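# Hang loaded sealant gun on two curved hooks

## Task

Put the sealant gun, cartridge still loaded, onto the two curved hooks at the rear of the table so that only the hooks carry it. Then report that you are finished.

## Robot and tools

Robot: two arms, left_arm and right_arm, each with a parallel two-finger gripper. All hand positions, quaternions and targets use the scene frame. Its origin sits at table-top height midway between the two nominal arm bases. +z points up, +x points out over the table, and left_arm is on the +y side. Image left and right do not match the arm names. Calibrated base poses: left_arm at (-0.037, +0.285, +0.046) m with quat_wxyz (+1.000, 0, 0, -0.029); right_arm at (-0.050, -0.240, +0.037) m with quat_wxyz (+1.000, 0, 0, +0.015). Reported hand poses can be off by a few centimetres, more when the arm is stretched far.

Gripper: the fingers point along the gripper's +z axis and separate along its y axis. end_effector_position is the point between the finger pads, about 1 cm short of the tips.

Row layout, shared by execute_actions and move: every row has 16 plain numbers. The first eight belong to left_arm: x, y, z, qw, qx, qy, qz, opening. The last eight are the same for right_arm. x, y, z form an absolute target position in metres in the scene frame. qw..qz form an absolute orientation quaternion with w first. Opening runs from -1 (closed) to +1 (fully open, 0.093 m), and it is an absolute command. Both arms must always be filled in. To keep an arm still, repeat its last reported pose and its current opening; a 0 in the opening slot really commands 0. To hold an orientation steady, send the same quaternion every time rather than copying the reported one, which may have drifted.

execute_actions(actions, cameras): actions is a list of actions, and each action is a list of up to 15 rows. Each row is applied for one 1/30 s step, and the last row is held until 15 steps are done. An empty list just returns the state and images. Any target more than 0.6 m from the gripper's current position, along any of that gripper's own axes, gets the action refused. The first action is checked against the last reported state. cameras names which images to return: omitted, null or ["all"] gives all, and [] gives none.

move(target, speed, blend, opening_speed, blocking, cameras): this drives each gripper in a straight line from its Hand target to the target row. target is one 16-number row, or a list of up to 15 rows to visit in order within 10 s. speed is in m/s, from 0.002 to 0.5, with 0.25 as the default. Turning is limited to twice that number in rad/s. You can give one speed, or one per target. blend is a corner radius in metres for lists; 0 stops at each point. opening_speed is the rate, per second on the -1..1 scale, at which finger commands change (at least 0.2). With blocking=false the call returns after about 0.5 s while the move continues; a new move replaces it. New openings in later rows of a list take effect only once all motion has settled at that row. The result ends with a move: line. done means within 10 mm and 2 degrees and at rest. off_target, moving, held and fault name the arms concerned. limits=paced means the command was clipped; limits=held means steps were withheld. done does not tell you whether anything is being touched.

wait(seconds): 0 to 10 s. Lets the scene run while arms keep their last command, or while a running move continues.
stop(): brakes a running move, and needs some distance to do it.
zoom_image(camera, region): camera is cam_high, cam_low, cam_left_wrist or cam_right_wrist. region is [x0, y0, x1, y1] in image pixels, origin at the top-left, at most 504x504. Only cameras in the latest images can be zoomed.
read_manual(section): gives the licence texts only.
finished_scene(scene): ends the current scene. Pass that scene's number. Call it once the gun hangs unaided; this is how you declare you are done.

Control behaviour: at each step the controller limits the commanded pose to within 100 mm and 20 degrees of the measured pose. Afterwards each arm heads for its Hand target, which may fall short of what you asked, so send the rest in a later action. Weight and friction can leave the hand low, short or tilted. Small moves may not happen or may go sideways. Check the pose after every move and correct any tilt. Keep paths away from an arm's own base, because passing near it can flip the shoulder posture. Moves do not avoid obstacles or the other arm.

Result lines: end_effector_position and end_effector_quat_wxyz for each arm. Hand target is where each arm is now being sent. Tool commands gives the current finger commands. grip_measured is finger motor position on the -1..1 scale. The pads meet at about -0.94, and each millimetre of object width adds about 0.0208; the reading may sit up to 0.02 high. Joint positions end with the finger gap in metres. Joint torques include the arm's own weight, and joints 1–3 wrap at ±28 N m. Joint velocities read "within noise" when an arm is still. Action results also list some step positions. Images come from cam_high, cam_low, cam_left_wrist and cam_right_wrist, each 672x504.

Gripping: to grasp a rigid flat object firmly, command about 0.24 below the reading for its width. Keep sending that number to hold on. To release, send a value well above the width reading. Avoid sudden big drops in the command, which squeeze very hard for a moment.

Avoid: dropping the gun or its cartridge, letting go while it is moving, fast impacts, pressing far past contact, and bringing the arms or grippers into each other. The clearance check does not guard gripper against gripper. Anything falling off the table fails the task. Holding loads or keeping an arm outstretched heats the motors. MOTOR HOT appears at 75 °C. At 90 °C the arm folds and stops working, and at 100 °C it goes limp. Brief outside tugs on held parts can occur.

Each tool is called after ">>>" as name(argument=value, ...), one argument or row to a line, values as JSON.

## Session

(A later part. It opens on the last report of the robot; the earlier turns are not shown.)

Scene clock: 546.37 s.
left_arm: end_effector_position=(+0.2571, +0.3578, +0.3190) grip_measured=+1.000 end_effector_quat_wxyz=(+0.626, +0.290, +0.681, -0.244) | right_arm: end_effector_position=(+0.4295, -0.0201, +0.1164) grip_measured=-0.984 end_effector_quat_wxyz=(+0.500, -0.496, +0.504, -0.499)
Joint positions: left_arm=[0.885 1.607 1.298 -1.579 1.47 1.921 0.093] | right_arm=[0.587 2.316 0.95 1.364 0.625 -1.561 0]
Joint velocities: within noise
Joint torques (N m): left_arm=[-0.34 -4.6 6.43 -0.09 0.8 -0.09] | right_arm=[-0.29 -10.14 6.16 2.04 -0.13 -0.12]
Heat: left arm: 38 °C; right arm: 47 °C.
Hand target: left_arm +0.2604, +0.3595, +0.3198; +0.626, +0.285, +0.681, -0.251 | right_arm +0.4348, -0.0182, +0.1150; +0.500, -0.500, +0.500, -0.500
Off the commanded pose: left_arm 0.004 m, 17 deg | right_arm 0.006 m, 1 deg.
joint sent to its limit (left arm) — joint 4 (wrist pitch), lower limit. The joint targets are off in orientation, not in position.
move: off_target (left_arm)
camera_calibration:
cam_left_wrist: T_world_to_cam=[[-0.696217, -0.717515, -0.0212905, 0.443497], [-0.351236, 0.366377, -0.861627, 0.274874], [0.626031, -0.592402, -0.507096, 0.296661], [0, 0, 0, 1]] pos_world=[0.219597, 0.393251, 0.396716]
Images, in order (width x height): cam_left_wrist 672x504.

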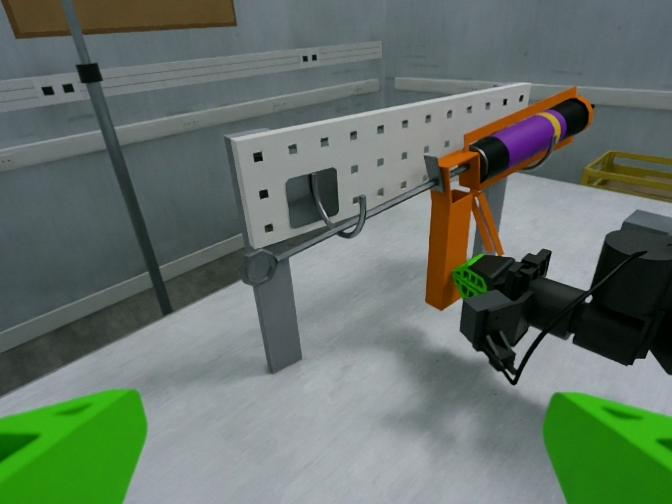

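>>> move(
  target=[
    [0.26, 0.36, 0.32, 0.612, 0.354, 0.612, -0.354, 1, 0.465, -0.018, 0.117, 0.5, -0.5, 0.5, -0.5, -1],
  ],
  speed=0.04,
  cameras=["cam_left_wrist"],
)

>>> zoom_image(
  camera="cam_left_wrist",
  region=[200, 50, 600, 350],
)

Scene clock: 555.53 s.
left_arm: end_effector_position=(+0.2571, +0.3578, +0.3190) grip_measured=+1.000 end_effector_quat_wxyz=(+0.626, +0.290, +0.681, -0.244) | right_arm: end_effector_position=(+0.4588, -0.0193, +0.1191) grip_measured=-0.984 end_effector_quat_wxyz=(+0.501, -0.496, +0.504, -0.499)
Joint positions: left_arm=[0.885 1.607 1.298 -1.579 1.47 1.921 0.093] | right_arm=[0.547 2.354 1.066 1.289 0.584 -1.561 0]
Joint velocities: within noise
Joint torques (N m): left_arm=[-0.4 -4.6 6.34 -0.09 0.82 -0.09] | right_arm=[-0.39 -10.73 6.67 1.99 -0.14 -0.1]
Heat: left arm: 38 °C; right arm: 48 °C.
Hand target: left_arm +0.2604, +0.3595, +0.3198; +0.626, +0.285, +0.681, -0.251 | right_arm +0.4648, -0.0182, +0.1170; +0.500, -0.500, +0.500, -0.500
Off the commanded pose: left_arm 0.004 m, 17 deg | right_arm 0.007 m, 1 deg.
joint sent to its limit (left arm) — joint 4 (wrist pitch), lower limit. The joint targets are off in orientation, not in position.
move: off_target (left_arm)
camera_calibration:
cam_left_wrist: T_world_to_cam=[[-0.696217, -0.717515, -0.0212905, 0.443497], [-0.351236, 0.366377, -0.861627, 0.274874], [0.626031, -0.592402, -0.507096, 0.296661], [0, 0, 0, 1]] pos_world=[0.219597, 0.393251, 0.396716]
Images, in order (width x height): cam_left_wrist 672x504.

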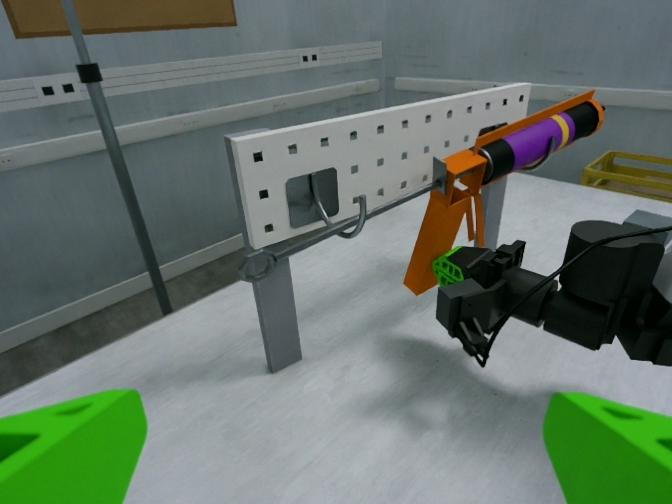

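Scaled by 1.260 from the camera's 672x504 image, which has a finer 960x720 frame.

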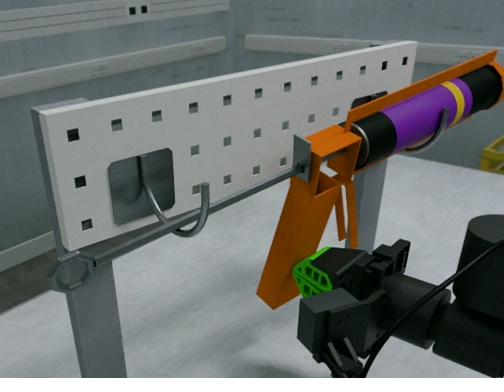

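>>> move(
  target=[
    [0.26, 0.36, 0.32, 0.612, 0.354, 0.612, -0.354, 1, 0.41, -0.012, 0.115, 0.5, -0.5, 0.5, -0.5, -1],
    [0.26, 0.36, 0.32, 0.612, 0.354, 0.612, -0.354, 1, 0.24, -0.05, 0.18, 0.5, -0.5, 0.5, -0.5, -1],
  ],
  speed=[0.07,0.2],
  cameras=["cam_left_wrist","cam_high","cam_low"],
)

>>> zoom_image(
  camera="cam_left_wrist",
  region=[200, 50, 650, 350],
)

>>> zoom_image(
  camera="cam_high",
  region=[190, 250, 450, 350],
)

Scene clock: 566.13 s.
left_arm: end_effector_position=(+0.2571, +0.3578, +0.3191) grip_measured=+1.000 end_effector_quat_wxyz=(+0.627, +0.290, +0.681, -0.244) | right_arm: end_effector_position=(+0.2427, -0.0476, +0.1758) grip_measured=-0.984 end_effector_quat_wxyz=(+0.500, -0.503, +0.500, -0.498)
Joint positions: left_arm=[0.885 1.607 1.298 -1.579 1.47 1.921 0.093] | right_arm=[0.965 1.725 0.294 1.423 0.989 -1.565 0]
Joint velocities: within noise
Joint torques (N m): left_arm=[-0.35 -4.56 6.41 -0.09 0.81 -0.08] | right_arm=[0.66 -8.29 3.23 1.82 0.12 -0.08]
Heat: left arm: 38 °C; right arm: 47 °C.
Hand target: left_arm +0.2604, +0.3595, +0.3199; +0.626, +0.285, +0.681, -0.251 | right_arm +0.2401, -0.0500, +0.1799; +0.500, -0.500, +0.500, -0.500
Off the commanded pose: left_arm 0.004 m, 17 deg | right_arm 0.005 m, 0 deg.
joint sent to its limit (left arm) — joint 4 (wrist pitch), lower limit. The joint targets are off in orientation, not in position.
move: off_target (left_arm)
camera_calibration:
cam_left_wrist: T_world_to_cam=[[-0.696126, -0.717603, -0.0213004, 0.44353], [-0.35105, 0.366124, -0.86181, 0.27503], [0.626236, -0.592451, -0.506783, 0.296551], [0, 0, 0, 1]] pos_world=[0.219591, 0.393276, 0.396758]
Images, in order (width x height): cam_high 672x504, cam_low 672x504, cam_left_wrist 672x504.

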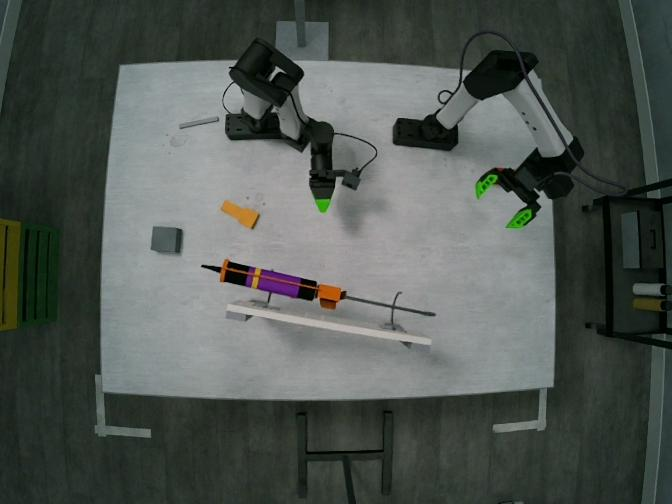

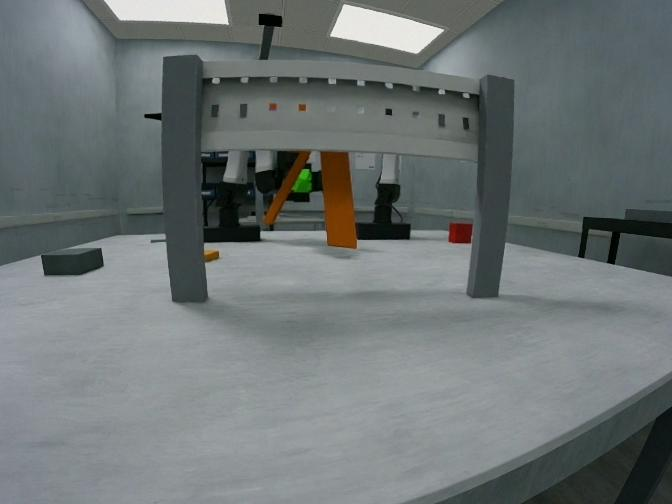

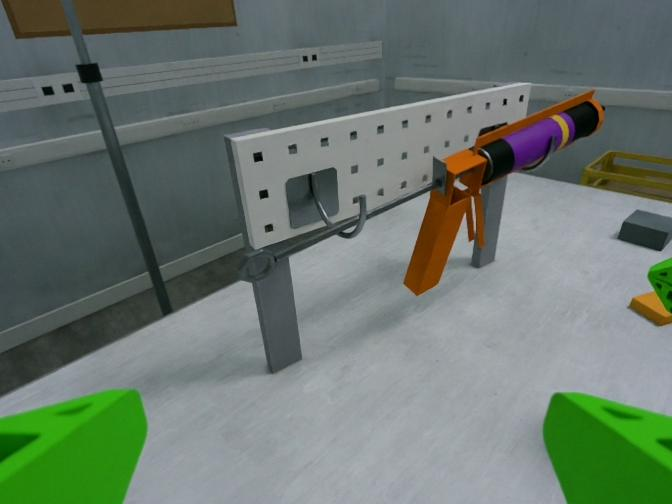

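Scaled by 1.120 from the camera's 672x504 image, which has a finer 960x720 frame.

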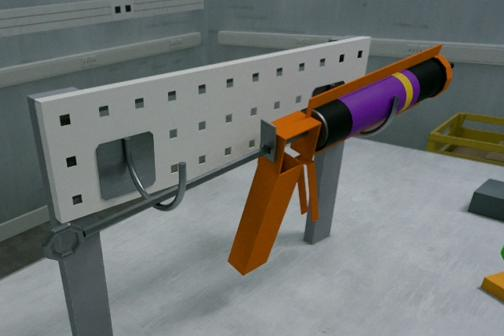

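Scaled by 1.938 from the camera's 672x504 image, which has a finer 960x720 frame.

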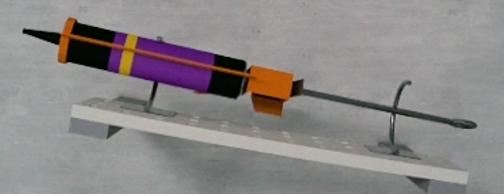

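Good: it hangs clear of the board, cradled by hooks only, like scene 1.

>>> finished_scene(
  scene=2,
)

The scene is finished: the task was done.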